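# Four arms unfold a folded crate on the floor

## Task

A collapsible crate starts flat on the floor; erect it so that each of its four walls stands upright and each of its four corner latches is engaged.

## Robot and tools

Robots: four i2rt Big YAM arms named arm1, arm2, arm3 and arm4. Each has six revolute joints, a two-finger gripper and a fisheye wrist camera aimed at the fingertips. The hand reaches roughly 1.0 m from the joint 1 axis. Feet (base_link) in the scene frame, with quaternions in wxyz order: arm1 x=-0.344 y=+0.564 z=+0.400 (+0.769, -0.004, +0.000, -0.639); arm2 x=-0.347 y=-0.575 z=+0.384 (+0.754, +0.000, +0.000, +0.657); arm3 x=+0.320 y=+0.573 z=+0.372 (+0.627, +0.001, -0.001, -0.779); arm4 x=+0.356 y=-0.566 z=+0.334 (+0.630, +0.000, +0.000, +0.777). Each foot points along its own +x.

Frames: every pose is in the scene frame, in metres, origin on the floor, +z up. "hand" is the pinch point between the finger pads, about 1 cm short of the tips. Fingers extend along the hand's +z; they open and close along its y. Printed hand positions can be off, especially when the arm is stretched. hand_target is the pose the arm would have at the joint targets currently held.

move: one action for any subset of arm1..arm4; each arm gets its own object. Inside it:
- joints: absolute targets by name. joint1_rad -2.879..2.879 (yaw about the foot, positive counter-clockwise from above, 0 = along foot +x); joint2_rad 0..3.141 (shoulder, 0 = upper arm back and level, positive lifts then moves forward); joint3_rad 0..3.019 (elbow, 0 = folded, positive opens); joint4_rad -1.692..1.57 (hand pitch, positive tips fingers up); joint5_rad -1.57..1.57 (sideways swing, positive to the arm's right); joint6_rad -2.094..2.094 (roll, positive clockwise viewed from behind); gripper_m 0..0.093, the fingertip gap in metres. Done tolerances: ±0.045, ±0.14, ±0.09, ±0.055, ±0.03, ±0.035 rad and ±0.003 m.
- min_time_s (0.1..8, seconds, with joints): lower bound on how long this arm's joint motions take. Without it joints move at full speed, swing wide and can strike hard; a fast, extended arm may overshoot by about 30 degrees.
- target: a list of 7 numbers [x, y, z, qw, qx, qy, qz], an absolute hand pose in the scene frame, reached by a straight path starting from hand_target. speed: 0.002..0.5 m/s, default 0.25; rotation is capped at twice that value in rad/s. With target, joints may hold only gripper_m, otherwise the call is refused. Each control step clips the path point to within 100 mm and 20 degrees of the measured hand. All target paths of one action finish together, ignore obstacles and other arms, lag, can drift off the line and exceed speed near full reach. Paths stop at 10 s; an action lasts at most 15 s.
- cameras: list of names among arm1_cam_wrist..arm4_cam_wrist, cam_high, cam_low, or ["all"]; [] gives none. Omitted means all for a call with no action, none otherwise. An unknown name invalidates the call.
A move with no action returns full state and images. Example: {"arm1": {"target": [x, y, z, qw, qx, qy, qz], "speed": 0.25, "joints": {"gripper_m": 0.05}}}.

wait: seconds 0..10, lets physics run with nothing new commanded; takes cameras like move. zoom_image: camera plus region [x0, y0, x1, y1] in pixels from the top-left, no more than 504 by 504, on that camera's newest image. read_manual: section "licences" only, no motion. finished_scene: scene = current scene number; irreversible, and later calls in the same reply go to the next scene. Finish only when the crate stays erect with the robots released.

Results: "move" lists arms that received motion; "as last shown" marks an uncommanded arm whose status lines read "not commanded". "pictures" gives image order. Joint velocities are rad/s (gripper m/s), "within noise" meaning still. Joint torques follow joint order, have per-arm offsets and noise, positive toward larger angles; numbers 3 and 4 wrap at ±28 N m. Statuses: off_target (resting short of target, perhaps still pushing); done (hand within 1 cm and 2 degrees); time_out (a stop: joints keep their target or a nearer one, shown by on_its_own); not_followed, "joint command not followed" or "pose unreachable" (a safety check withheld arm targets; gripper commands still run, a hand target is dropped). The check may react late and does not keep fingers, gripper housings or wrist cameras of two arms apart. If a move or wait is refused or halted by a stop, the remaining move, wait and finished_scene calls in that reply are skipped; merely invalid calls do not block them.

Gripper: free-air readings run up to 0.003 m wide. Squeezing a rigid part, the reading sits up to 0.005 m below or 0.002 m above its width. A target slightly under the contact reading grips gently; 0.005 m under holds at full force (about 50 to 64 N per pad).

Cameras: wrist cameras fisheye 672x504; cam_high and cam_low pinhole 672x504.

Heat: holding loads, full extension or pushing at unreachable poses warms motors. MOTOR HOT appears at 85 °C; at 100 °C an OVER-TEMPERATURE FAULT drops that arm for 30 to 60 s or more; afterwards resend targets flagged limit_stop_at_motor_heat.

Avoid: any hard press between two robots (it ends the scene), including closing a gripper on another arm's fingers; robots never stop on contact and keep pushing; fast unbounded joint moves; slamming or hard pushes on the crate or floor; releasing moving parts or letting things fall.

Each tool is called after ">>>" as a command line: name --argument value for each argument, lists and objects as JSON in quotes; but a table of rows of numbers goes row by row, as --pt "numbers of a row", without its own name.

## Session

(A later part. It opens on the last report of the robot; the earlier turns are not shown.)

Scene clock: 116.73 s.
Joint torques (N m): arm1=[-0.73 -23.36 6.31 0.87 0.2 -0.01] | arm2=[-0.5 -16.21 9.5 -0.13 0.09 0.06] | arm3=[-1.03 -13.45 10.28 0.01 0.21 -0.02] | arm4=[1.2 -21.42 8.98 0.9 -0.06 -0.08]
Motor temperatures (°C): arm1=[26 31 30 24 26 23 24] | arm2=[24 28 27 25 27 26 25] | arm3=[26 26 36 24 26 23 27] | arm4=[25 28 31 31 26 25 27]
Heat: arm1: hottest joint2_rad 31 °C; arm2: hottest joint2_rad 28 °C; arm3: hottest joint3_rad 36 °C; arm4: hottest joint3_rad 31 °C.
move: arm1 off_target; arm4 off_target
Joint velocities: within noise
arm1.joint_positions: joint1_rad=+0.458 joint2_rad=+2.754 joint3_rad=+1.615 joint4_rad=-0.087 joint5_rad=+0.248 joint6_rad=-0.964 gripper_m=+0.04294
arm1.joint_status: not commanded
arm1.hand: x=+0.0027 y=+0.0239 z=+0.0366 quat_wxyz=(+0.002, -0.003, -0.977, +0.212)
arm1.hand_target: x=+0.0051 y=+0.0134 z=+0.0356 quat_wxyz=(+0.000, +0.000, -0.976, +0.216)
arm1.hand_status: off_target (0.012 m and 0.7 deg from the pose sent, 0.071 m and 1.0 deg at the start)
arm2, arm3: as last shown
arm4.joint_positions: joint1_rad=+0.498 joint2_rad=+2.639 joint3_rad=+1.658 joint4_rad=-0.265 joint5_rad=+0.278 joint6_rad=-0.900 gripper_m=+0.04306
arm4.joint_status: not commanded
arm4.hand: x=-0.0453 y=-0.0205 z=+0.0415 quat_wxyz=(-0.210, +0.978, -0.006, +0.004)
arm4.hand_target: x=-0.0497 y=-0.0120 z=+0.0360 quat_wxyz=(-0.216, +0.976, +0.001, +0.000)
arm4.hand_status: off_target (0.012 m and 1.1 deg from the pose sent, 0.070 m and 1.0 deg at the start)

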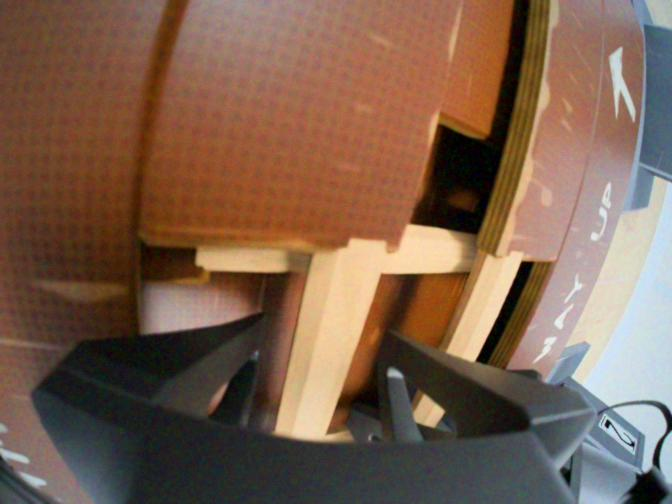

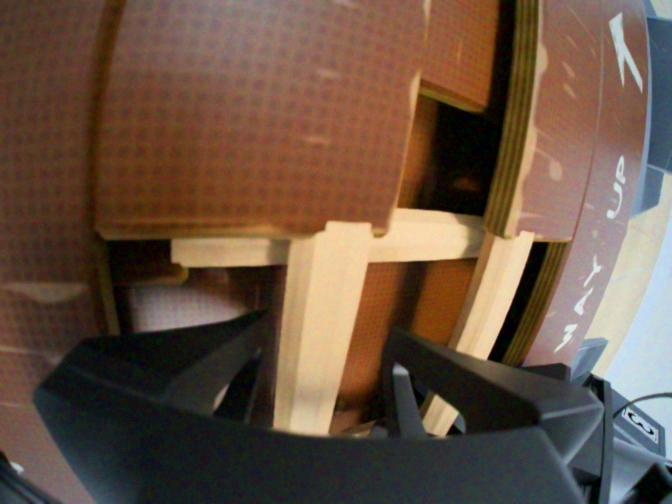

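>>> move --arm1 '{"joints": {"gripper_m": 0.006}}' --arm4 '{"joints": {"gripper_m": 0.006}}'

>>> move --arm1 '{"target": [0.005, 0.037, 0.13, 0, 0, 0.9659, -0.2588], "speed": 0.12}' --arm4 '{"target": [-0.05, -0.036, 0.132, -0.2588, 0.9659, 0, 0], "speed": 0.12}' --cameras '["arm1_cam_wrist", "arm4_cam_wrist", "cam_low"]'

Scene clock: 130.57 s.
Joint torques (N m): arm1=[-0.79 -23.59 6.16 1.16 0.45 -0.33] | arm2=[-0.5 -16.21 9.52 -0.14 0.09 0.07] | arm3=[-0.67 -13.86 10.21 0.01 0.2 0] | arm4=[1.44 -21.54 8.9 1.11 0.03 -0.06]
Motor temperatures (°C): arm1=[26 31 30 24 26 23 24] | arm2=[24 28 28 25 27 26 25] | arm3=[26 26 37 24 26 23 27] | arm4=[25 28 31 31 26 25 27]
Heat: arm1: hottest joint2_rad 31 °C; arm2: hottest joint2_rad 28 °C; arm3: hottest joint3_rad 37 °C; arm4: hottest joint3_rad 31 °C.
move: arm1 off_target; arm4 off_target
Joint velocities: within noise
arm1.joint_positions: joint1_rad=+0.458 joint2_rad=+2.754 joint3_rad=+1.615 joint4_rad=-0.092 joint5_rad=+0.242 joint6_rad=-0.920 gripper_m=+0.01703
arm1.joint_status: gripper_m off_target (ended at +0.01706, target +0.00600)
arm1.hand: x=+0.0030 y=+0.0253 z=+0.0359 quat_wxyz=(-0.004, -0.024, -0.978, +0.209)
arm1.hand_target: x=+0.0050 y=+0.0132 z=+0.0357 quat_wxyz=(-0.001, -0.004, -0.976, +0.217)
arm1.hand_status: not commanded
arm2.joint_positions: joint1_rad=+0.043 joint2_rad=+1.663 joint3_rad=+1.236 joint4_rad=-1.202 joint5_rad=-0.007 joint6_rad=-0.112 gripper_m=+0.05513
arm2.joint_status: not commanded
arm2.hand: x=-0.3048 y=-0.1196 z=+0.4796 quat_wxyz=(+0.025, +0.713, -0.700, +0.016)
arm2.hand_target: x=-0.3008 y=-0.1047 z=+0.4985 quat_wxyz=(+0.007, +0.709, -0.705, +0.003)
arm2.hand_status: not commanded
arm3.joint_positions: joint1_rad=+0.015 joint2_rad=+1.696 joint3_rad=+1.338 joint4_rad=-1.251 joint5_rad=+0.003 joint6_rad=-0.184 gripper_m=+0.05512
arm3.joint_status: not commanded
arm3.hand: x=+0.2227 y=+0.0985 z=+0.4876 quat_wxyz=(+0.011, -0.713, -0.701, -0.016)
arm3.hand_target: x=+0.2180 y=+0.0821 z=+0.4979 quat_wxyz=(+0.004, -0.710, -0.705, -0.003)
arm3.hand_status: not commanded
arm4.joint_positions: joint1_rad=+0.501 joint2_rad=+2.644 joint3_rad=+1.658 joint4_rad=-0.272 joint5_rad=+0.275 joint6_rad=-0.901 gripper_m=+0.01535
arm4.joint_status: gripper_m off_target (ended at +0.01538, target +0.00600)
arm4.hand: x=-0.0452 y=-0.0246 z=+0.0379 quat_wxyz=(-0.205, +0.979, -0.003, +0.006)
arm4.hand_target: x=-0.0514 y=-0.0134 z=+0.0359 quat_wxyz=(-0.215, +0.977, +0.002, +0.000)
arm4.hand_status: not commanded
pictures: none

Scene clock: 132.00 s.
Joint torques (N m): arm1=[0.56 -27.75 2.21 0.4 0.94 -0.29] | arm2=[-0.5 -16.26 9.51 -0.13 0.09 0.06] | arm3=[-0.85 -13.39 10.19 0.23 0.21 -0.02] | arm4=[2.37 -25.99 4.97 -0.05 -0.01 0.16]
Motor temperatures (°C): arm1=[26 31 30 24 26 23 24] | arm2=[24 28 28 25 27 26 25] | arm3=[26 26 37 24 26 23 27] | arm4=[25 29 31 31 26 25 27]
Heat: arm1: hottest joint2_rad 31 °C; arm2: hottest joint2_rad 28 °C; arm3: hottest joint3_rad 37 °C; arm4: hottest joint3_rad 31 °C.
move: arm1 off_target; arm4 off_target
Joint velocities: within noise
arm1.joint_positions: joint1_rad=+0.479 joint2_rad=+2.574 joint3_rad=+1.416 joint4_rad=+0.015 joint5_rad=+0.292 joint6_rad=-0.915 gripper_m=+0.01686
arm1.joint_status: not commanded
arm1.hand: x=+0.0028 y=+0.0349 z=+0.1087 quat_wxyz=(-0.014, -0.026, -0.966, +0.256)
arm1.hand_target: x=+0.0072 y=+0.0344 z=+0.1302 quat_wxyz=(-0.004, +0.000, -0.965, +0.262)
arm1.hand_status: off_target (0.022 m and 3.4 deg from the pose sent, 0.095 m and 6.5 deg at the start)
arm2, arm3: as last shown
arm4.joint_positions: joint1_rad=+0.528 joint2_rad=+2.475 joint3_rad=+1.491 joint4_rad=-0.187 joint5_rad=+0.353 joint6_rad=-0.898 gripper_m=+0.01547
arm4.joint_status: not commanded
arm4.hand: x=-0.0456 y=-0.0326 z=+0.1090 quat_wxyz=(-0.260, +0.966, -0.004, +0.005)
arm4.hand_target: x=-0.0529 y=-0.0329 z=+0.1327 quat_wxyz=(-0.265, +0.964, -0.003, -0.002)
arm4.hand_status: off_target (0.024 m and 0.8 deg from the pose sent, 0.095 m and 6.3 deg at the start)

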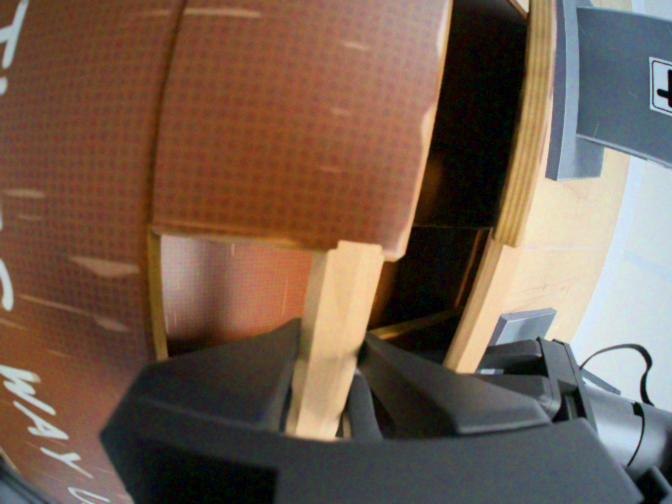

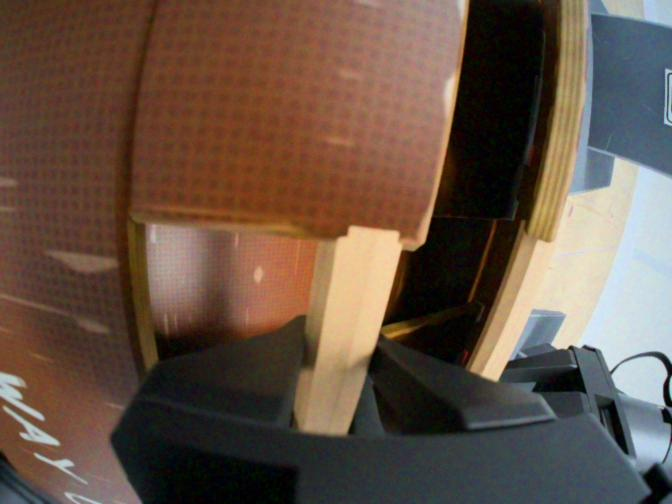

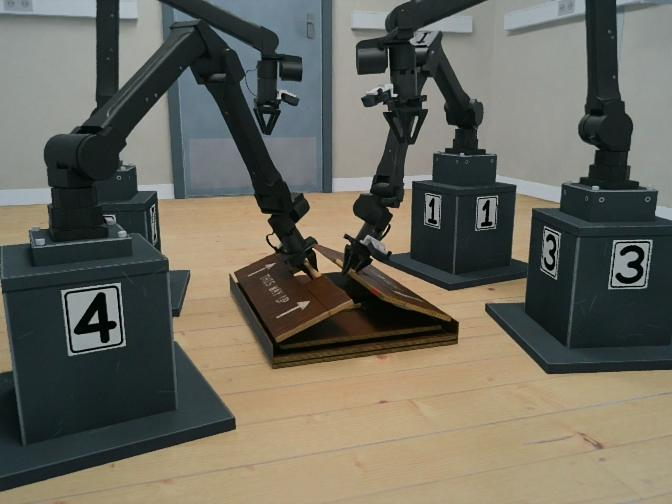

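>>> move --arm1 '{"target": [0.006, 0.095, 0.206, 0, 0, 0.9537, -0.3007], "speed": 0.12}' --arm4 '{"target": [-0.052, -0.095, 0.212, -0.3007, 0.9537, 0, 0], "speed": 0.12}'

>>> move --arm1 '{"target": [0.006, 0.16, 0.228, 0, 0, 0.9397, -0.3420], "speed": 0.1}' --arm4 '{"target": [-0.054, -0.16, 0.235, -0.3420, 0.9397, 0, 0], "speed": 0.1}' --cameras '["all"]'

Scene clock: 134.87 s.
Joint torques (N m): arm1=[0.79 -24.47 2.78 0.61 1.14 -0.41] | arm2=[-0.56 -16.21 9.5 -0.12 0.09 0.06] | arm3=[-0.21 -13.57 10.22 0.06 0.21 -0.04] | arm4=[2.37 -23.06 5.56 0.06 0.31 0.16]
Motor temperatures (°C): arm1=[26 32 30 24 26 23 25] | arm2=[24 28 28 25 27 26 25] | arm3=[26 26 37 24 26 23 27] | arm4=[25 29 31 31 26 25 27]
Heat: arm1: hottest joint2_rad 32 °C; arm2: hottest joint2_rad 28 °C; arm3: hottest joint3_rad 37 °C; arm4: hottest joint3_rad 31 °C.
move: arm1 off_target; arm4 off_target
Joint velocities: within noise
arm1.joint_positions: joint1_rad=+0.563 joint2_rad=+2.341 joint3_rad=+1.152 joint4_rad=+0.069 joint5_rad=+0.380 joint6_rad=-0.845 gripper_m=+0.01624
arm1.joint_status: not commanded
arm1.hand: x=+0.0011 y=+0.0945 z=+0.1890 quat_wxyz=(-0.009, -0.031, -0.957, +0.289)
arm1.hand_target: x=+0.0041 y=+0.0950 z=+0.2049 quat_wxyz=(+0.003, -0.001, -0.955, +0.298)
arm1.hand_status: off_target (0.018 m and 3.9 deg from the pose sent, 0.114 m and 6.3 deg at the start)
arm2, arm3: as last shown
arm4.joint_positions: joint1_rad=+0.609 joint2_rad=+2.237 joint3_rad=+1.256 joint4_rad=-0.173 joint5_rad=+0.428 joint6_rad=-0.835 gripper_m=+0.01487
arm4.joint_status: not commanded
arm4.hand: x=-0.0432 y=-0.0920 z=+0.1907 quat_wxyz=(-0.290, +0.957, -0.005, +0.007)
arm4.hand_target: x=-0.0479 y=-0.0931 z=+0.2101 quat_wxyz=(-0.296, +0.955, -0.004, +0.002)
arm4.hand_status: off_target (0.023 m and 1.6 deg from the pose sent, 0.121 m and 4.9 deg at the start)
pictures: none

Scene clock: 136.13 s.
Joint torques (N m): arm1=[1.61 -22.89 1.33 0.7 0.68 -0.2] | arm2=[-0.5 -16.26 9.5 -0.13 0.09 0.06] | arm3=[-0.79 -13.51 10.3 0.08 0.19 -0.05] | arm4=[3.78 -21.25 4.81 0.2 -0.05 0.21]
Motor temperatures (°C): arm1=[26 32 30 24 26 24 25] | arm2=[24 28 28 25 27 26 25] | arm3=[26 26 37 24 26 23 27] | arm4=[25 29 30 31 26 25 27]
Heat: arm1: hottest joint2_rad 32 °C; arm2: hottest joint2_rad 28 °C; arm3: hottest joint3_rad 37 °C; arm4: hottest joint4_rad 31 °C.
move: arm1 off_target; arm4 off_target
Joint velocities: within noise
arm1.joint_positions: joint1_rad=+0.660 joint2_rad=+2.260 joint3_rad=+0.985 joint4_rad=+0.210 joint5_rad=+0.504 joint6_rad=-0.791 gripper_m=+0.01627
arm1.joint_status: not commanded
arm1.hand: x=-0.0004 y=+0.1442 z=+0.2165 quat_wxyz=(-0.007, -0.031, -0.938, +0.345)
arm1.hand_target: x=+0.0028 y=+0.1542 z=+0.2287 quat_wxyz=(-0.001, -0.005, -0.938, +0.346)
arm1.hand_status: off_target (0.021 m and 3.6 deg from the pose sent, 0.076 m and 7.4 deg at the start)
arm2, arm3: as last shown
arm4.joint_positions: joint1_rad=+0.714 joint2_rad=+2.136 joint3_rad=+1.096 joint4_rad=-0.087 joint5_rad=+0.565 joint6_rad=-0.760 gripper_m=+0.01492
arm4.joint_status: not commanded
arm4.hand: x=-0.0418 y=-0.1468 z=+0.2195 quat_wxyz=(-0.344, +0.939, -0.010, +0.015)
arm4.hand_target: x=-0.0530 y=-0.1580 z=+0.2351 quat_wxyz=(-0.345, +0.938, -0.001, +0.003)
arm4.hand_status: off_target (0.024 m and 2.0 deg from the pose sent, 0.082 m and 6.4 deg at the start)
pictures: arm1_cam_wrist, arm2_cam_wrist, arm3_cam_wrist, arm4_cam_wrist, cam_high, cam_low

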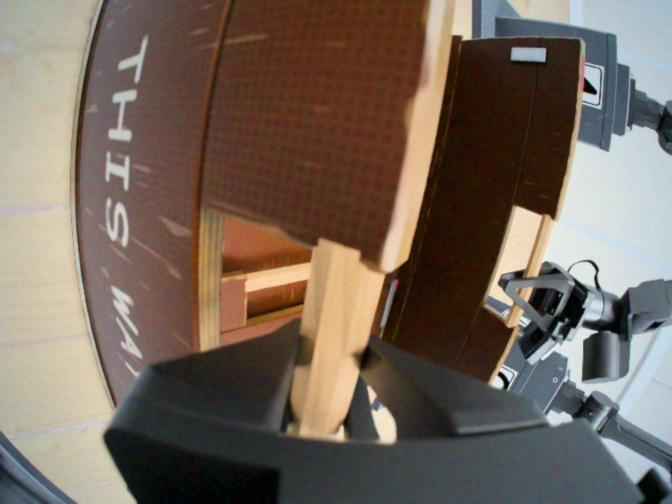

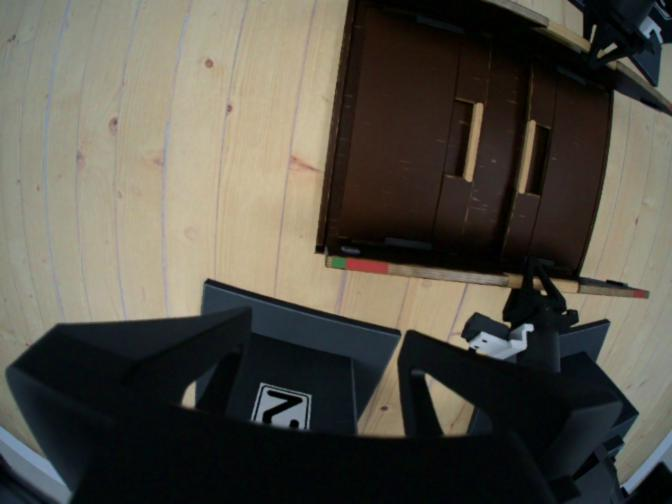

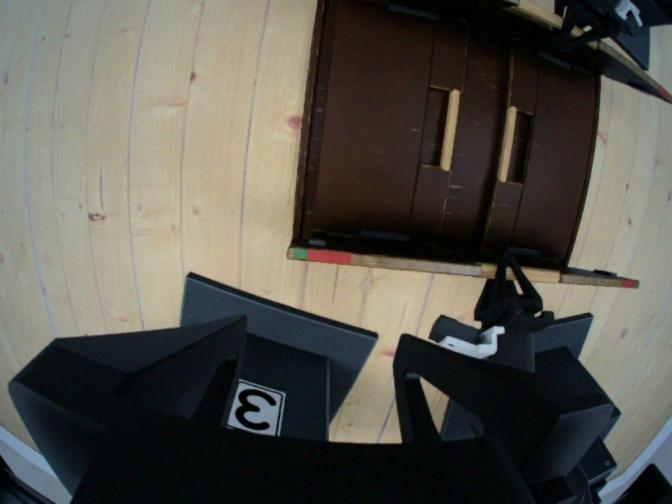

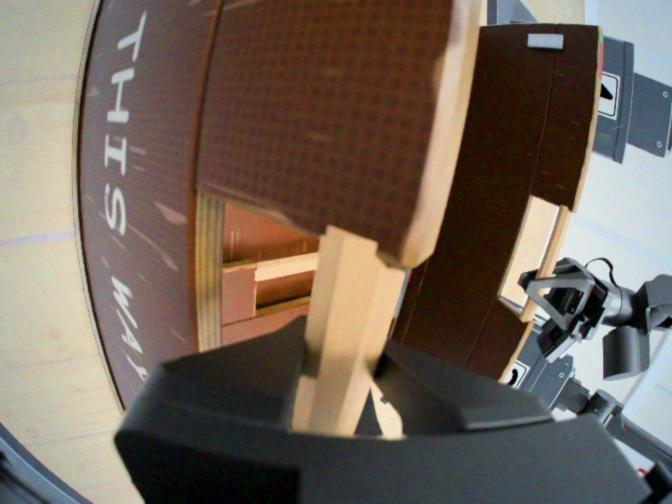

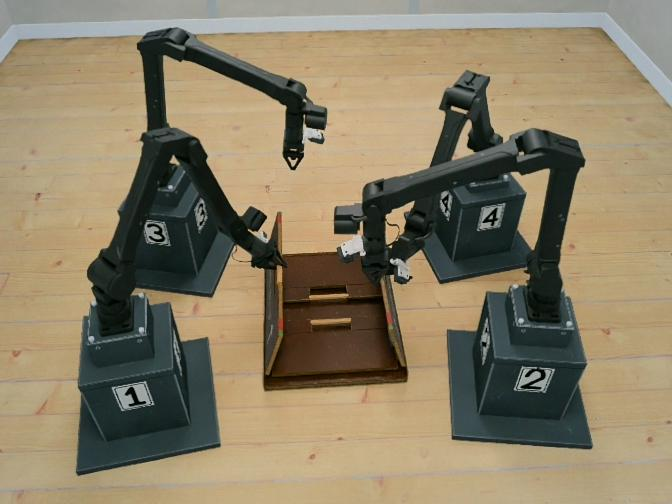

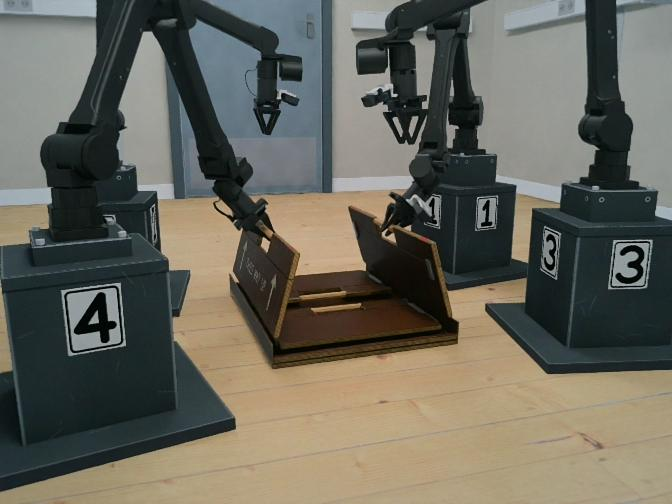

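>>> zoom_image --camera "arm2_cam_wrist" --region '[300, 0, 672, 310]'

>>> zoom_image --camera "cam_high" --region '[250, 200, 420, 400]'

>>> zoom_image --camera "cam_low" --region '[220, 190, 470, 380]'

>>> zoom_image --camera "arm3_cam_wrist" --region '[270, 0, 672, 310]'

Scaled by 1.355 from the camera's image (finer frame: 960x720).

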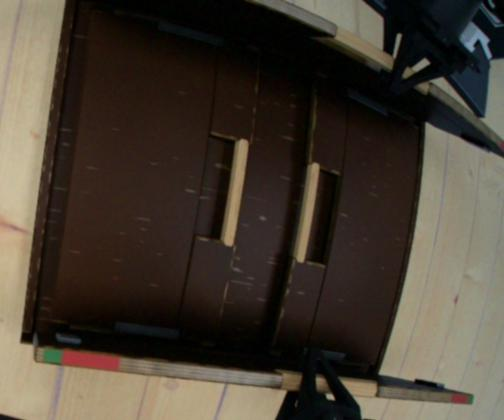

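Scaled by 2.520 from the camera's image (finer frame: 960x720).

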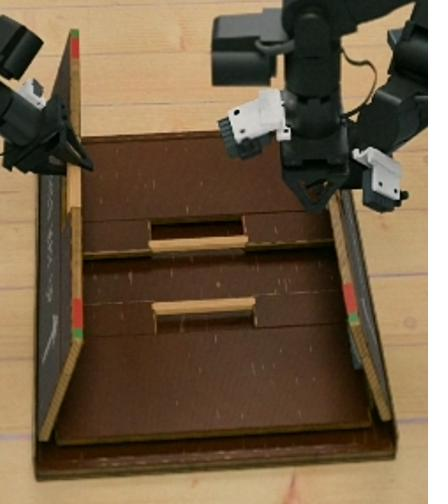

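Scaled by 2.016 from the camera's image (finer frame: 960x720).

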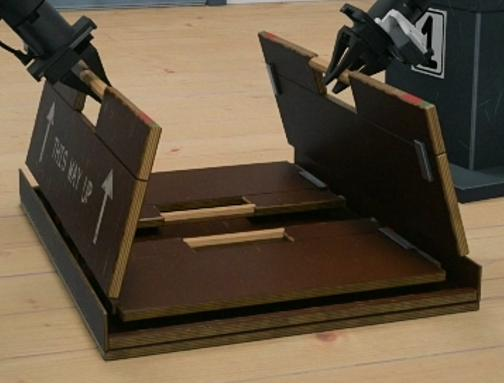

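Scaled by 1.254 from the camera's image (finer frame: 960x720).

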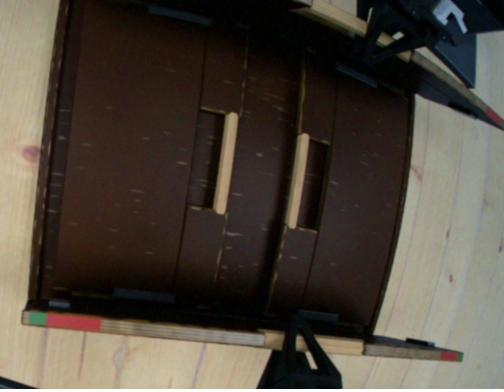

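>>> move --arm1 '{"target": [0.006, 0.212, 0.238, 0, 0, 0.9239, -0.3827], "speed": 0.1}' --arm4 '{"target": [-0.054, -0.205, 0.240, -0.3827, 0.9239, 0, 0], "speed": 0.1}' --arm2 '{"target": [-0.108, 0.004, 0.165, -0.1228, 0.6964, -0.6964, 0.1228], "speed": 0.3, "joints": {"gripper_m": 0.045}}' --arm3 '{"target": [0.055, -0.043, 0.163, -0.1228, 0.6964, 0.6964, -0.1228], "speed": 0.3, "joints": {"gripper_m": 0.045}}' --cameras '["all"]'

Scene clock: 158.80 s.
Joint torques (N m): arm1=[2.55 -22.07 0.46 0.7 0.74 -0.15] | arm2=[-0.09 -23.06 6.63 0.75 0.3 -0.11] | arm3=[-1.08 -19.31 7.66 0.62 0.42 -0.02] | arm4=[4.25 -19.72 4.27 0.58 -0.13 0.2]
Motor temperatures (°C): arm1=[26 32 30 24 26 24 25] | arm2=[24 28 28 24 27 26 25] | arm3=[26 26 37 24 26 23 27] | arm4=[25 30 29 30 26 25 28]
Heat: arm1: hottest joint2_rad 32 °C; arm2: hottest joint2_rad 28 °C; arm3: hottest joint3_rad 37 °C; arm4: hottest joint2_rad 30 °C.
move: arm1 off_target; arm2 off_target; arm3 off_target; arm4 off_target
Joint velocities: within noise
arm1.joint_positions: joint1_rad=+0.769 joint2_rad=+2.232 joint3_rad=+0.874 joint4_rad=+0.290 joint5_rad=+0.620 joint6_rad=-0.710 gripper_m=+0.01645
arm1.joint_status: not commanded
arm1.hand: x=-0.0022 y=+0.1954 z=+0.2254 quat_wxyz=(-0.002, -0.032, -0.924, +0.382)
arm1.hand_target: x=+0.0052 y=+0.2113 z=+0.2370 quat_wxyz=(+0.001, +0.000, -0.924, +0.383)
arm1.hand_status: off_target (0.022 m and 3.7 deg from the pose sent, 0.071 m and 5.9 deg at the start)
arm2.joint_positions: joint1_rad=-0.160 joint2_rad=+2.467 joint3_rad=+1.524 joint4_rad=-0.574 joint5_rad=+0.318 joint6_rad=-0.311 gripper_m=+0.04513
arm2.joint_status: all done
arm2.hand: x=-0.1198 y=-0.0200 z=+0.1502 quat_wxyz=(-0.097, +0.700, -0.696, +0.128)
arm2.hand_target: x=-0.1120 y=+0.0008 z=+0.1640 quat_wxyz=(-0.119, +0.699, -0.695, +0.119)
arm2.hand_status: off_target (0.031 m and 3.1 deg from the pose sent, 0.391 m and 21.0 deg at the start)
arm3.joint_positions: joint1_rad=-0.100 joint2_rad=+2.490 joint3_rad=+1.687 joint4_rad=-0.669 joint5_rad=+0.319 joint6_rad=-0.339 gripper_m=+0.04513
arm3.joint_status: all done
arm3.hand: x=+0.0662 y=-0.0301 z=+0.1637 quat_wxyz=(+0.120, -0.695, -0.700, +0.113)
arm3.hand_target: x=+0.0569 y=-0.0392 z=+0.1615 quat_wxyz=(+0.119, -0.694, -0.700, +0.120)
arm3.hand_status: off_target (0.017 m and 1.3 deg from the pose sent, 0.392 m and 20.5 deg at the start)
arm4.joint_positions: joint1_rad=+0.803 joint2_rad=+2.099 joint3_rad=+0.998 joint4_rad=-0.017 joint5_rad=+0.669 joint6_rad=-0.694 gripper_m=+0.01501
arm4.joint_status: not commanded
arm4.hand: x=-0.0409 y=-0.1893 z=+0.2279 quat_wxyz=(-0.384, +0.923, -0.012, +0.016)
arm4.hand_target: x=-0.0540 y=-0.2035 z=+0.2403 quat_wxyz=(-0.384, +0.923, +0.000, +0.000)
arm4.hand_status: off_target (0.024 m and 2.3 deg from the pose sent, 0.063 m and 5.2 deg at the start)
pictures: arm1_cam_wrist, arm2_cam_wrist, arm3_cam_wrist, arm4_cam_wrist, cam_high, cam_low

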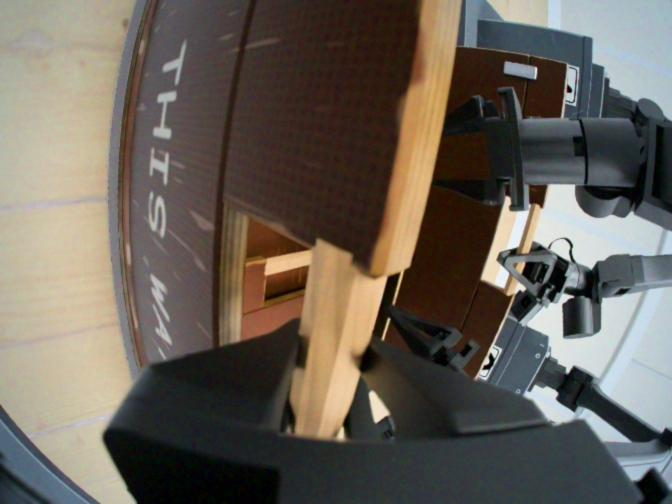

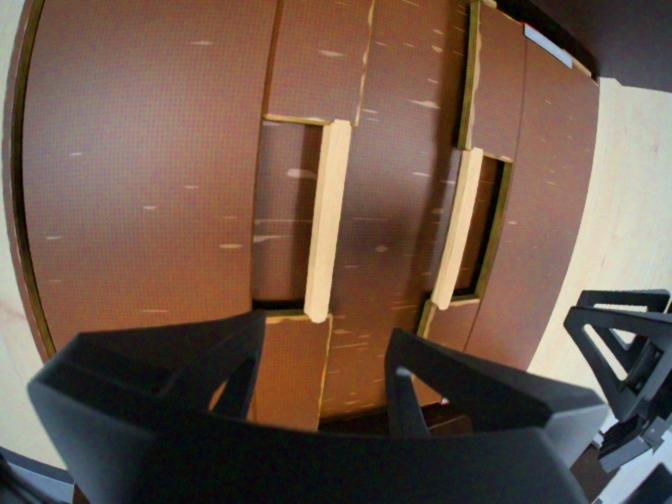

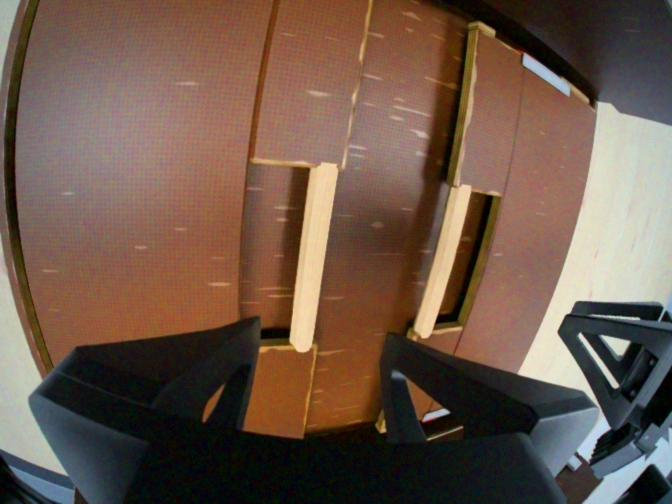

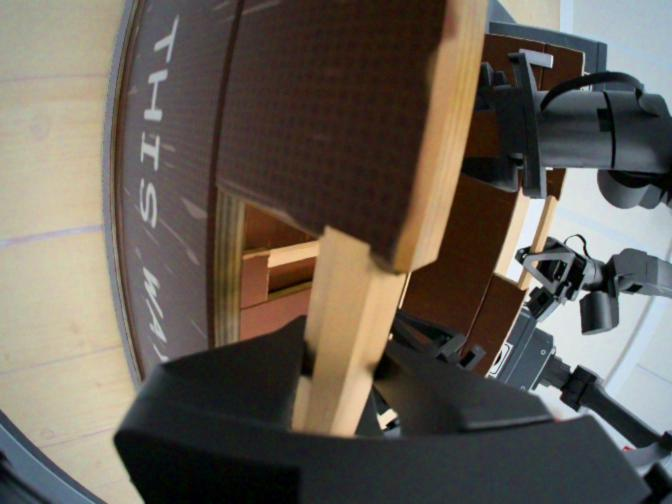

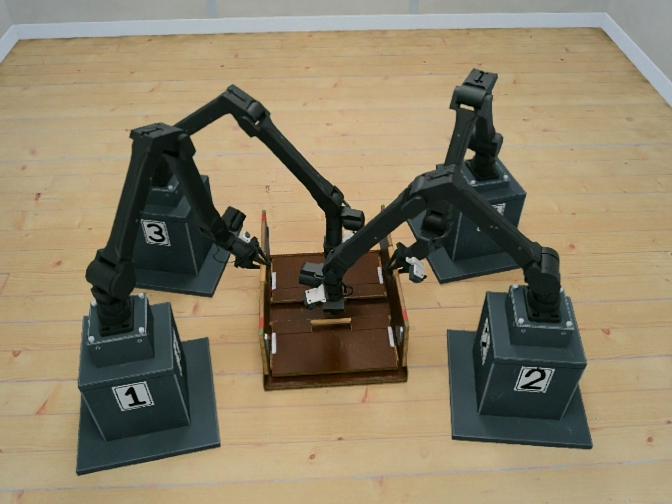

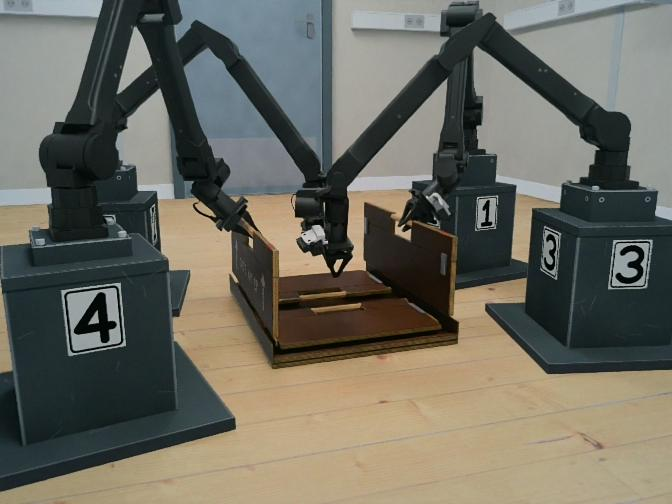

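>>> move --arm2 '{"target": [-0.087, 0.006, 0.087, -0.1228, 0.6964, -0.6964, 0.1228], "speed": 0.15}' --arm3 '{"target": [0.029, -0.021, 0.078, -0.1228, 0.6964, 0.6964, -0.1228], "speed": 0.15}' --cameras '["arm2_cam_wrist", "arm3_cam_wrist"]'

Scene clock: 171.57 s.
Joint torques (N m): arm1=[2.84 -21.42 0.29 0.79 0.74 -0.17] | arm2=[-1.03 -24.12 6.22 0.85 0.32 -0.11] | arm3=[-1.03 -18.9 6.93 1.21 0.39 0] | arm4=[4.25 -19.72 4.27 0.58 -0.13 0.2]
Motor temperatures (°C): arm1=[26 32 29 24 26 24 25] | arm2=[24 28 28 25 27 26 25] | arm3=[26 26 36 24 26 23 27] | arm4=[25 31 29 30 26 25 28]
Heat: arm1: hottest joint2_rad 32 °C; arm2: hottest joint2_rad 28 °C; arm3: hottest joint3_rad 36 °C; arm4: hottest joint2_rad 31 °C.
move: arm2 off_target; arm3 off_target
Joint velocities: within noise
arm1, arm4: as last shown
arm2.joint_positions: joint1_rad=-0.194 joint2_rad=+2.644 joint3_rad=+1.650 joint4_rad=-0.504 joint5_rad=+0.326 joint6_rad=-0.340 gripper_m=+0.04513
arm2.joint_status: not commanded
arm2.hand: x=-0.0949 y=-0.0135 z=+0.0778 quat_wxyz=(-0.103, +0.697, -0.698, +0.130)
arm2.hand_target: x=-0.0859 y=+0.0057 z=+0.0884 quat_wxyz=(-0.124, +0.695, -0.697, +0.122)
arm2.hand_status: off_target (0.023 m and 2.4 deg from the pose sent, 0.076 m and 3.1 deg at the start)
arm3.joint_positions: joint1_rad=-0.150 joint2_rad=+2.641 joint3_rad=+1.733 joint4_rad=-0.550 joint5_rad=+0.324 joint6_rad=-0.384 gripper_m=+0.04513
arm3.joint_status: not commanded
arm3.hand: x=+0.0371 y=-0.0121 z=+0.0849 quat_wxyz=(+0.124, -0.697, -0.697, +0.114)
arm3.hand_target: x=+0.0302 y=-0.0206 z=+0.0790 quat_wxyz=(+0.122, -0.696, -0.697, +0.123)
arm3.hand_status: off_target (0.014 m and 1.0 deg from the pose sent, 0.094 m and 1.3 deg at the start)

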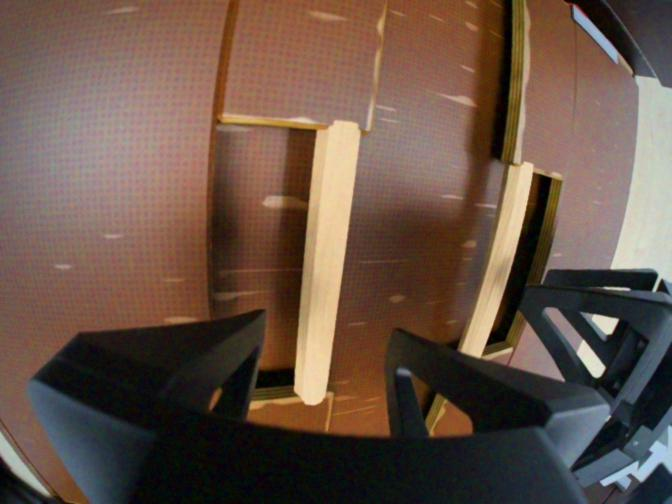

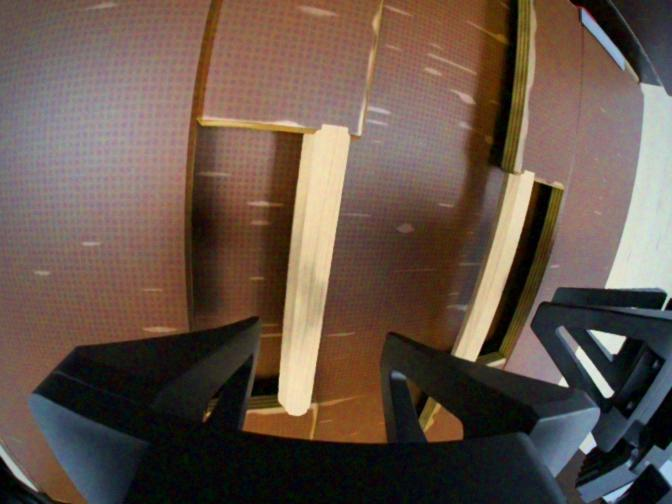

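>>> move --arm2 '{"target": [-0.068, 0.006, 0.04, -0.1228, 0.6964, -0.6964, 0.1228], "speed": 0.12}' --arm3 '{"target": [0.013, -0.0205, 0.025, -0.1228, 0.6964, 0.6964, -0.1228], "speed": 0.12}' --cameras '["arm2_cam_wrist", "arm3_cam_wrist", "cam_low"]'

Scene clock: 177.87 s.
Joint torques (N m): arm1=[2.61 -22.01 0.5 0.83 0.74 -0.2] | arm2=[-0.03 -24.18 6.17 0.79 0.17 -0.11] | arm3=[-1.14 -18.55 6.99 0.91 0.3 -0.01] | arm4=[4.31 -19.66 4.27 0.58 -0.13 0.2]
Motor temperatures (°C): arm1=[26 32 29 24 26 24 25] | arm2=[24 28 28 25 27 26 25] | arm3=[26 27 35 24 26 23 27] | arm4=[25 31 29 30 26 25 28]
Heat: arm1: hottest joint2_rad 32 °C; arm2: hottest joint2_rad 28 °C; arm3: hottest joint3_rad 35 °C; arm4: hottest joint2_rad 31 °C.
move: arm2 off_target; arm3 off_target
Joint velocities: within noise
arm1, arm4: as last shown
arm2.joint_positions: joint1_rad=-0.220 joint2_rad=+2.759 joint3_rad=+1.746 joint4_rad=-0.473 joint5_rad=+0.326 joint6_rad=-0.372 gripper_m=+0.04513
arm2.joint_status: not commanded
arm2.hand: x=-0.0773 y=-0.0122 z=+0.0316 quat_wxyz=(-0.105, +0.698, -0.696, +0.131)
arm2.hand_target: x=-0.0691 y=+0.0053 z=+0.0398 quat_wxyz=(-0.122, +0.697, -0.696, +0.123)
arm2.hand_status: off_target (0.022 m and 2.2 deg from the pose sent, 0.050 m and 2.4 deg at the start)
arm3.joint_positions: joint1_rad=-0.170 joint2_rad=+2.754 joint3_rad=+1.839 joint4_rad=-0.515 joint5_rad=+0.322 joint6_rad=-0.407 gripper_m=+0.04510
arm3.joint_status: not commanded
arm3.hand: x=+0.0199 y=-0.0210 z=+0.0417 quat_wxyz=(+0.121, -0.697, -0.696, +0.124)
arm3.hand_target: x=+0.0134 y=-0.0189 z=+0.0253 quat_wxyz=(+0.122, -0.697, -0.696, +0.122)
arm3.hand_status: off_target (0.018 m and 0.3 deg from the pose sent, 0.065 m and 1.0 deg at the start)

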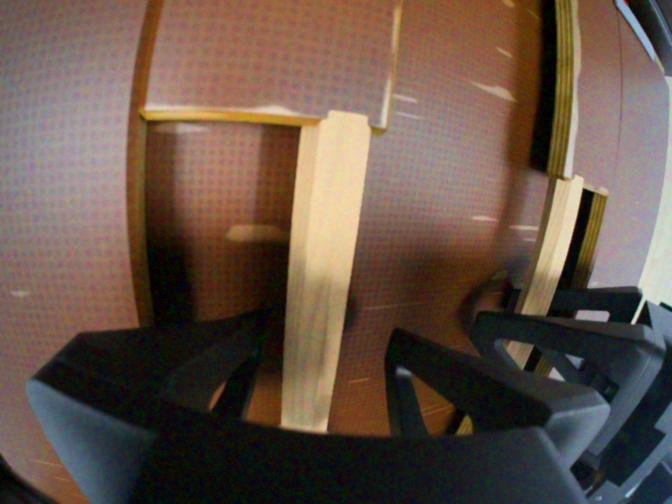

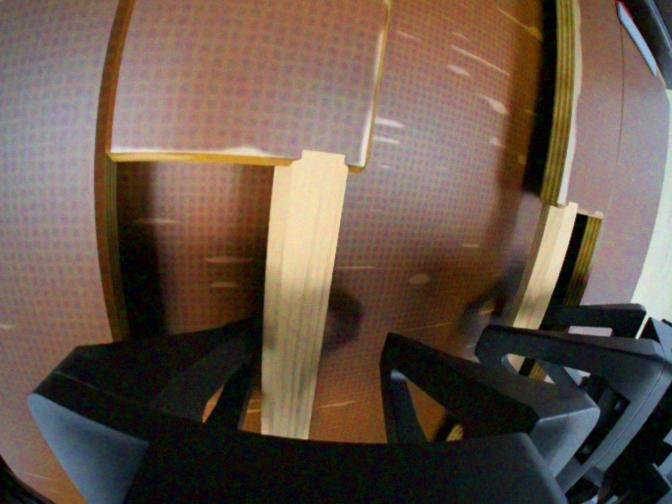

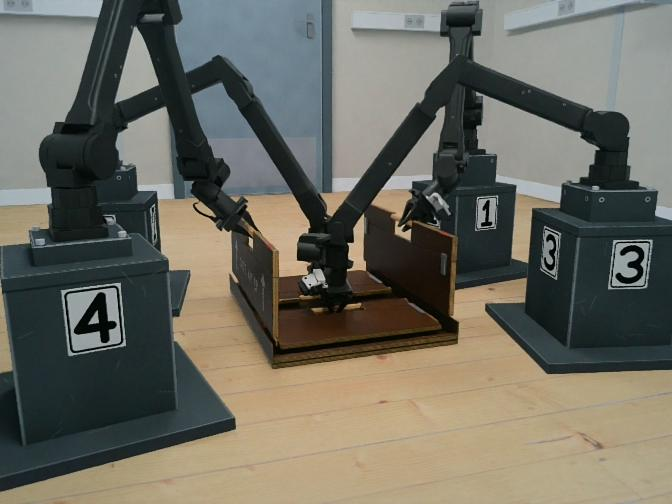

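>>> move --arm2 '{"joints": {"gripper_m": 0.006}}' --arm3 '{"joints": {"gripper_m": 0.006}}' --cameras '["arm2_cam_wrist", "arm3_cam_wrist"]'

Scene clock: 179.77 s.
Joint torques (N m): arm1=[2.9 -22.01 0.4 0.81 0.74 -0.14] | arm2=[-0.56 -24.29 6.17 0.79 0.24 0.23] | arm3=[-1.79 -19.08 6.9 0.88 0.34 0.05] | arm4=[4.25 -19.72 4.27 0.58 -0.13 0.2]
Motor temperatures (°C): arm1=[26 32 29 24 26 24 25] | arm2=[24 29 28 25 27 26 25] | arm3=[26 27 35 24 26 23 27] | arm4=[25 31 29 30 26 25 28]
Heat: arm1: hottest joint2_rad 32 °C; arm2: hottest joint2_rad 29 °C; arm3: hottest joint3_rad 35 °C; arm4: hottest joint2_rad 31 °C.
move: arm2 off_target; arm3 off_target
Joint velocities: within noise
arm1, arm4: as last shown
arm2.joint_positions: joint1_rad=-0.210 joint2_rad=+2.760 joint3_rad=+1.745 joint4_rad=-0.473 joint5_rad=+0.324 joint6_rad=-0.402 gripper_m=+0.01664
arm2.joint_status: gripper_m off_target (ended at +0.01667, target +0.00600)
arm2.hand: x=-0.0833 y=-0.0112 z=+0.0302 quat_wxyz=(-0.102, +0.712, -0.683, +0.132)
arm2.hand_target: x=-0.0730 y=+0.0061 z=+0.0393 quat_wxyz=(-0.122, +0.699, -0.693, +0.123)
arm2.hand_status: not commanded
arm3.joint_positions: joint1_rad=-0.156 joint2_rad=+2.760 joint3_rad=+1.839 joint4_rad=-0.515 joint5_rad=+0.322 joint6_rad=-0.413 gripper_m=+0.01608
arm3.joint_status: gripper_m off_target (ended at +0.01611, target +0.00600)
arm3.hand: x=+0.0292 y=-0.0224 z=+0.0378 quat_wxyz=(+0.122, -0.690, -0.703, +0.121)
arm3.hand_target: x=+0.0191 y=-0.0219 z=+0.0255 quat_wxyz=(+0.122, -0.693, -0.700, +0.123)
arm3.hand_status: not commanded

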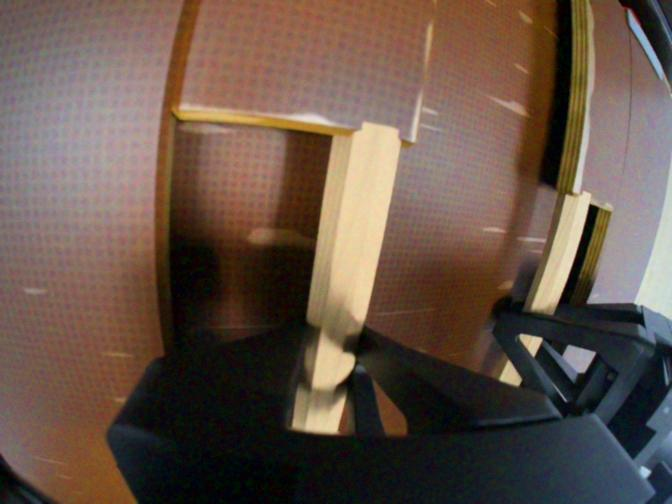

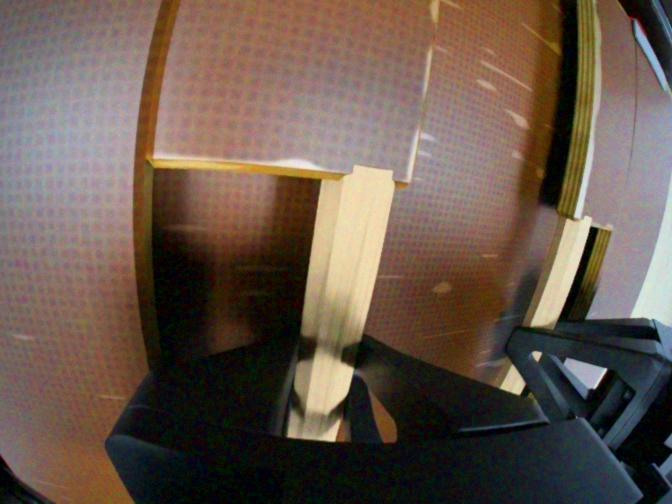

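>>> move --arm2 '{"target": [-0.101, 0.005, 0.155, -0.1530, 0.6903, -0.6903, 0.1530], "speed": 0.12}' --arm3 '{"target": [0.047, -0.022, 0.156, -0.1530, 0.6903, 0.6903, -0.1530], "speed": 0.12}'

>>> move --arm2 '{"target": [-0.179, 0.004, 0.234, -0.1830, 0.6830, -0.6830, 0.1830], "speed": 0.12}' --arm3 '{"target": [0.124, -0.022, 0.236, -0.1830, 0.6830, 0.6830, -0.1830], "speed": 0.12}' --cameras '["all"]'

Scene clock: 190.33 s.
Joint torques (N m): arm1=[3.43 -21.48 0.4 0.8 0.68 -0.16] | arm2=[0.62 -29.57 3.82 -0.69 -0.09 0.54] | arm3=[-0.26 -25.93 3.17 -1.31 0.15 0.24] | arm4=[4.13 -19.55 4.46 0.58 -0.14 0.18]
Motor temperatures (°C): arm1=[26 32 29 24 26 24 26] | arm2=[24 29 27 25 27 26 25] | arm3=[26 27 34 24 26 23 27] | arm4=[25 31 28 30 26 25 28]
Heat: arm1: hottest joint2_rad 32 °C; arm2: hottest joint2_rad 29 °C; arm3: hottest joint3_rad 34 °C; arm4: hottest joint2_rad 31 °C.
move: arm2 off_target; arm3 off_target
Joint velocities: within noise
arm1: as last shown
arm2.joint_positions: joint1_rad=-0.160 joint2_rad=+2.573 joint3_rad=+1.582 joint4_rad=-0.476 joint5_rad=+0.433 joint6_rad=-0.365 gripper_m=+0.01682
arm2.joint_status: not commanded
arm2.hand: x=-0.0980 y=-0.0122 z=+0.1114 quat_wxyz=(-0.140, +0.705, -0.674, +0.171)
arm2.hand_target: x=-0.0984 y=+0.0074 z=+0.1538 quat_wxyz=(-0.159, +0.689, -0.690, +0.155)
arm2.hand_status: off_target (0.047 m and 3.6 deg from the pose sent, 0.127 m and 6.8 deg at the start)
arm3.joint_positions: joint1_rad=-0.109 joint2_rad=+2.572 joint3_rad=+1.671 joint4_rad=-0.515 joint5_rad=+0.428 joint6_rad=-0.368 gripper_m=+0.01659
arm3.joint_status: not commanded
arm3.hand: x=+0.0448 y=-0.0200 z=+0.1195 quat_wxyz=(+0.159, -0.686, -0.693, +0.158)
arm3.hand_target: x=+0.0442 y=-0.0239 z=+0.1542 quat_wxyz=(+0.155, -0.691, -0.688, +0.158)
arm3.hand_status: off_target (0.037 m and 1.0 deg from the pose sent, 0.120 m and 5.3 deg at the start)
arm4.joint_positions: joint1_rad=+0.804 joint2_rad=+2.098 joint3_rad=+0.995 joint4_rad=-0.017 joint5_rad=+0.669 joint6_rad=-0.693 gripper_m=+0.01501
arm4.joint_status: not commanded
arm4.hand: x=-0.0404 y=-0.1906 z=+0.2279 quat_wxyz=(-0.383, +0.923, -0.012, +0.016)
arm4.hand_target: x=-0.0536 y=-0.2036 z=+0.2403 quat_wxyz=(-0.384, +0.923, +0.000, +0.000)
arm4.hand_status: not commanded
pictures: none

Scene clock: 191.87 s.
Joint torques (N m): arm1=[2.9 -22.07 0.38 0.77 0.74 -0.13] | arm2=[1.26 -26.58 4.7 -0.27 -0.06 0.63] | arm3=[0.73 -23.77 4.01 -0.91 0.28 0.29] | arm4=[3.9 -19.43 4.67 0.57 -0.15 0.15]
Motor temperatures (°C): arm1=[26 32 29 24 26 24 26] | arm2=[24 29 27 25 27 26 25] | arm3=[26 27 34 24 26 23 28] | arm4=[25 31 28 30 26 25 28]
Heat: arm1: hottest joint2_rad 32 °C; arm2: hottest joint2_rad 29 °C; arm3: hottest joint3_rad 34 °C; arm4: hottest joint2_rad 31 °C.
move: arm2 off_target; arm3 off_target
Joint velocities: within noise
arm1: as last shown
arm2.joint_positions: joint1_rad=-0.028 joint2_rad=+2.372 joint3_rad=+1.459 joint4_rad=-0.622 joint5_rad=+0.527 joint6_rad=-0.216 gripper_m=+0.01670
arm2.joint_status: not commanded
arm2.hand: x=-0.1646 y=-0.0144 z=+0.2032 quat_wxyz=(-0.161, +0.697, -0.668, +0.206)
arm2.hand_target: x=-0.1726 y=+0.0008 z=+0.2327 quat_wxyz=(-0.180, +0.681, -0.685, +0.186)
arm2.hand_status: off_target (0.039 m and 4.3 deg from the pose sent, 0.148 m and 5.8 deg at the start)
arm3.joint_positions: joint1_rad=+0.014 joint2_rad=+2.380 joint3_rad=+1.542 joint4_rad=-0.638 joint5_rad=+0.514 joint6_rad=-0.230 gripper_m=+0.01614
arm3.joint_status: not commanded
arm3.hand: x=+0.1124 y=-0.0167 z=+0.2053 quat_wxyz=(+0.188, -0.682, -0.685, +0.175)
arm3.hand_target: x=+0.1195 y=-0.0214 z=+0.2340 quat_wxyz=(+0.181, -0.686, -0.682, +0.181)
arm3.hand_status: off_target (0.033 m and 1.1 deg from the pose sent, 0.141 m and 4.2 deg at the start)
arm4.joint_positions: joint1_rad=+0.807 joint2_rad=+2.096 joint3_rad=+0.994 joint4_rad=-0.017 joint5_rad=+0.671 joint6_rad=-0.689 gripper_m=+0.01501
arm4.joint_status: not commanded
arm4.hand: x=-0.0410 y=-0.1919 z=+0.2284 quat_wxyz=(-0.384, +0.923, -0.012, +0.015)
arm4.hand_target: x=-0.0542 y=-0.2032 z=+0.2408 quat_wxyz=(-0.384, +0.923, -0.001, +0.000)
arm4.hand_status: not commanded
pictures: arm1_cam_wrist, arm2_cam_wrist, arm3_cam_wrist, arm4_cam_wrist, cam_high, cam_low

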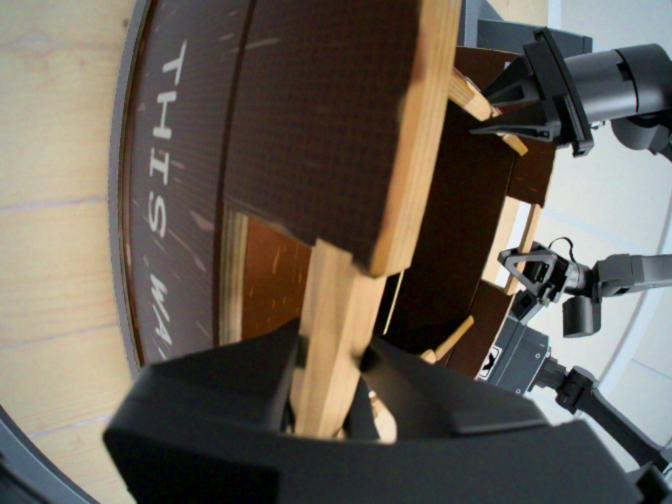

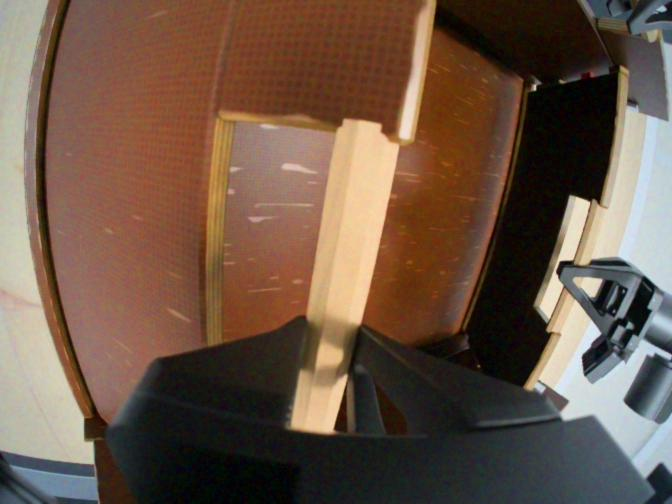

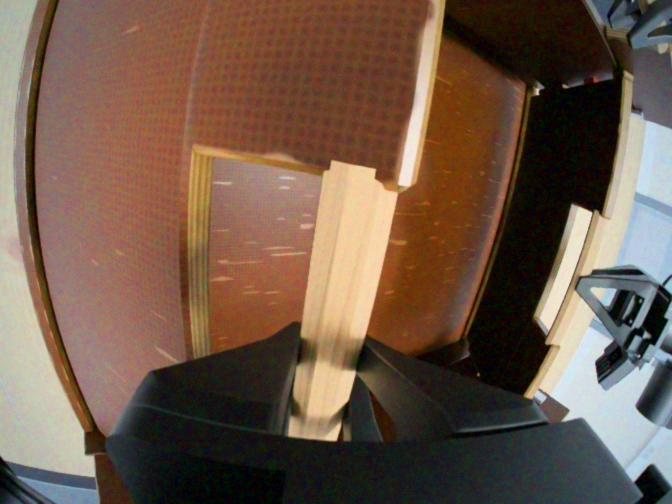

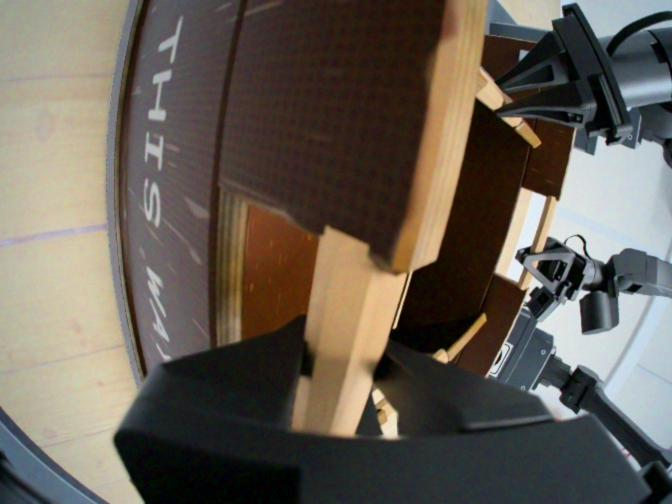

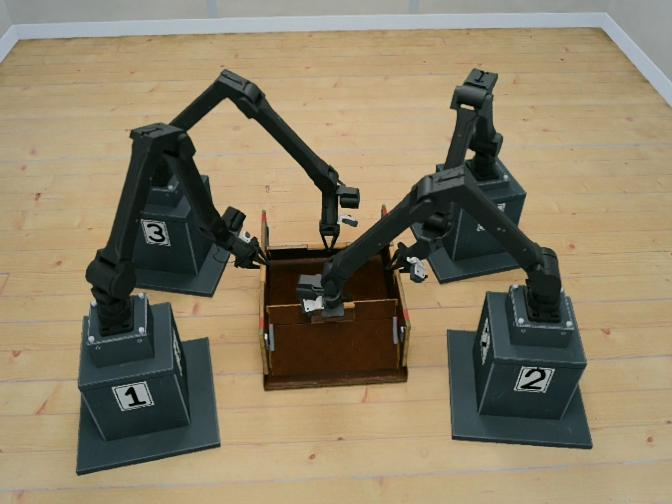

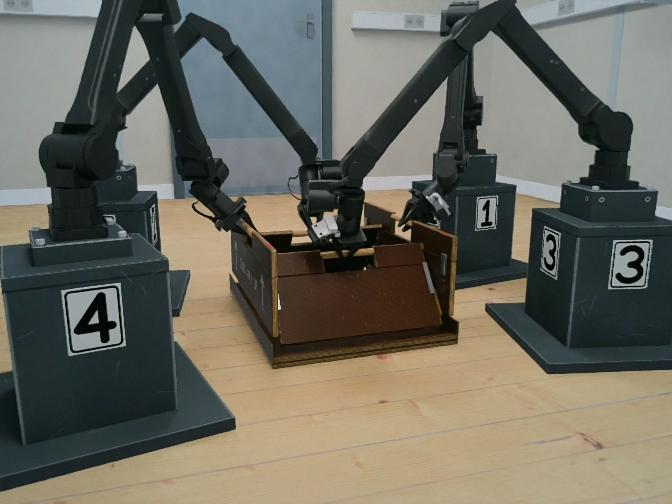

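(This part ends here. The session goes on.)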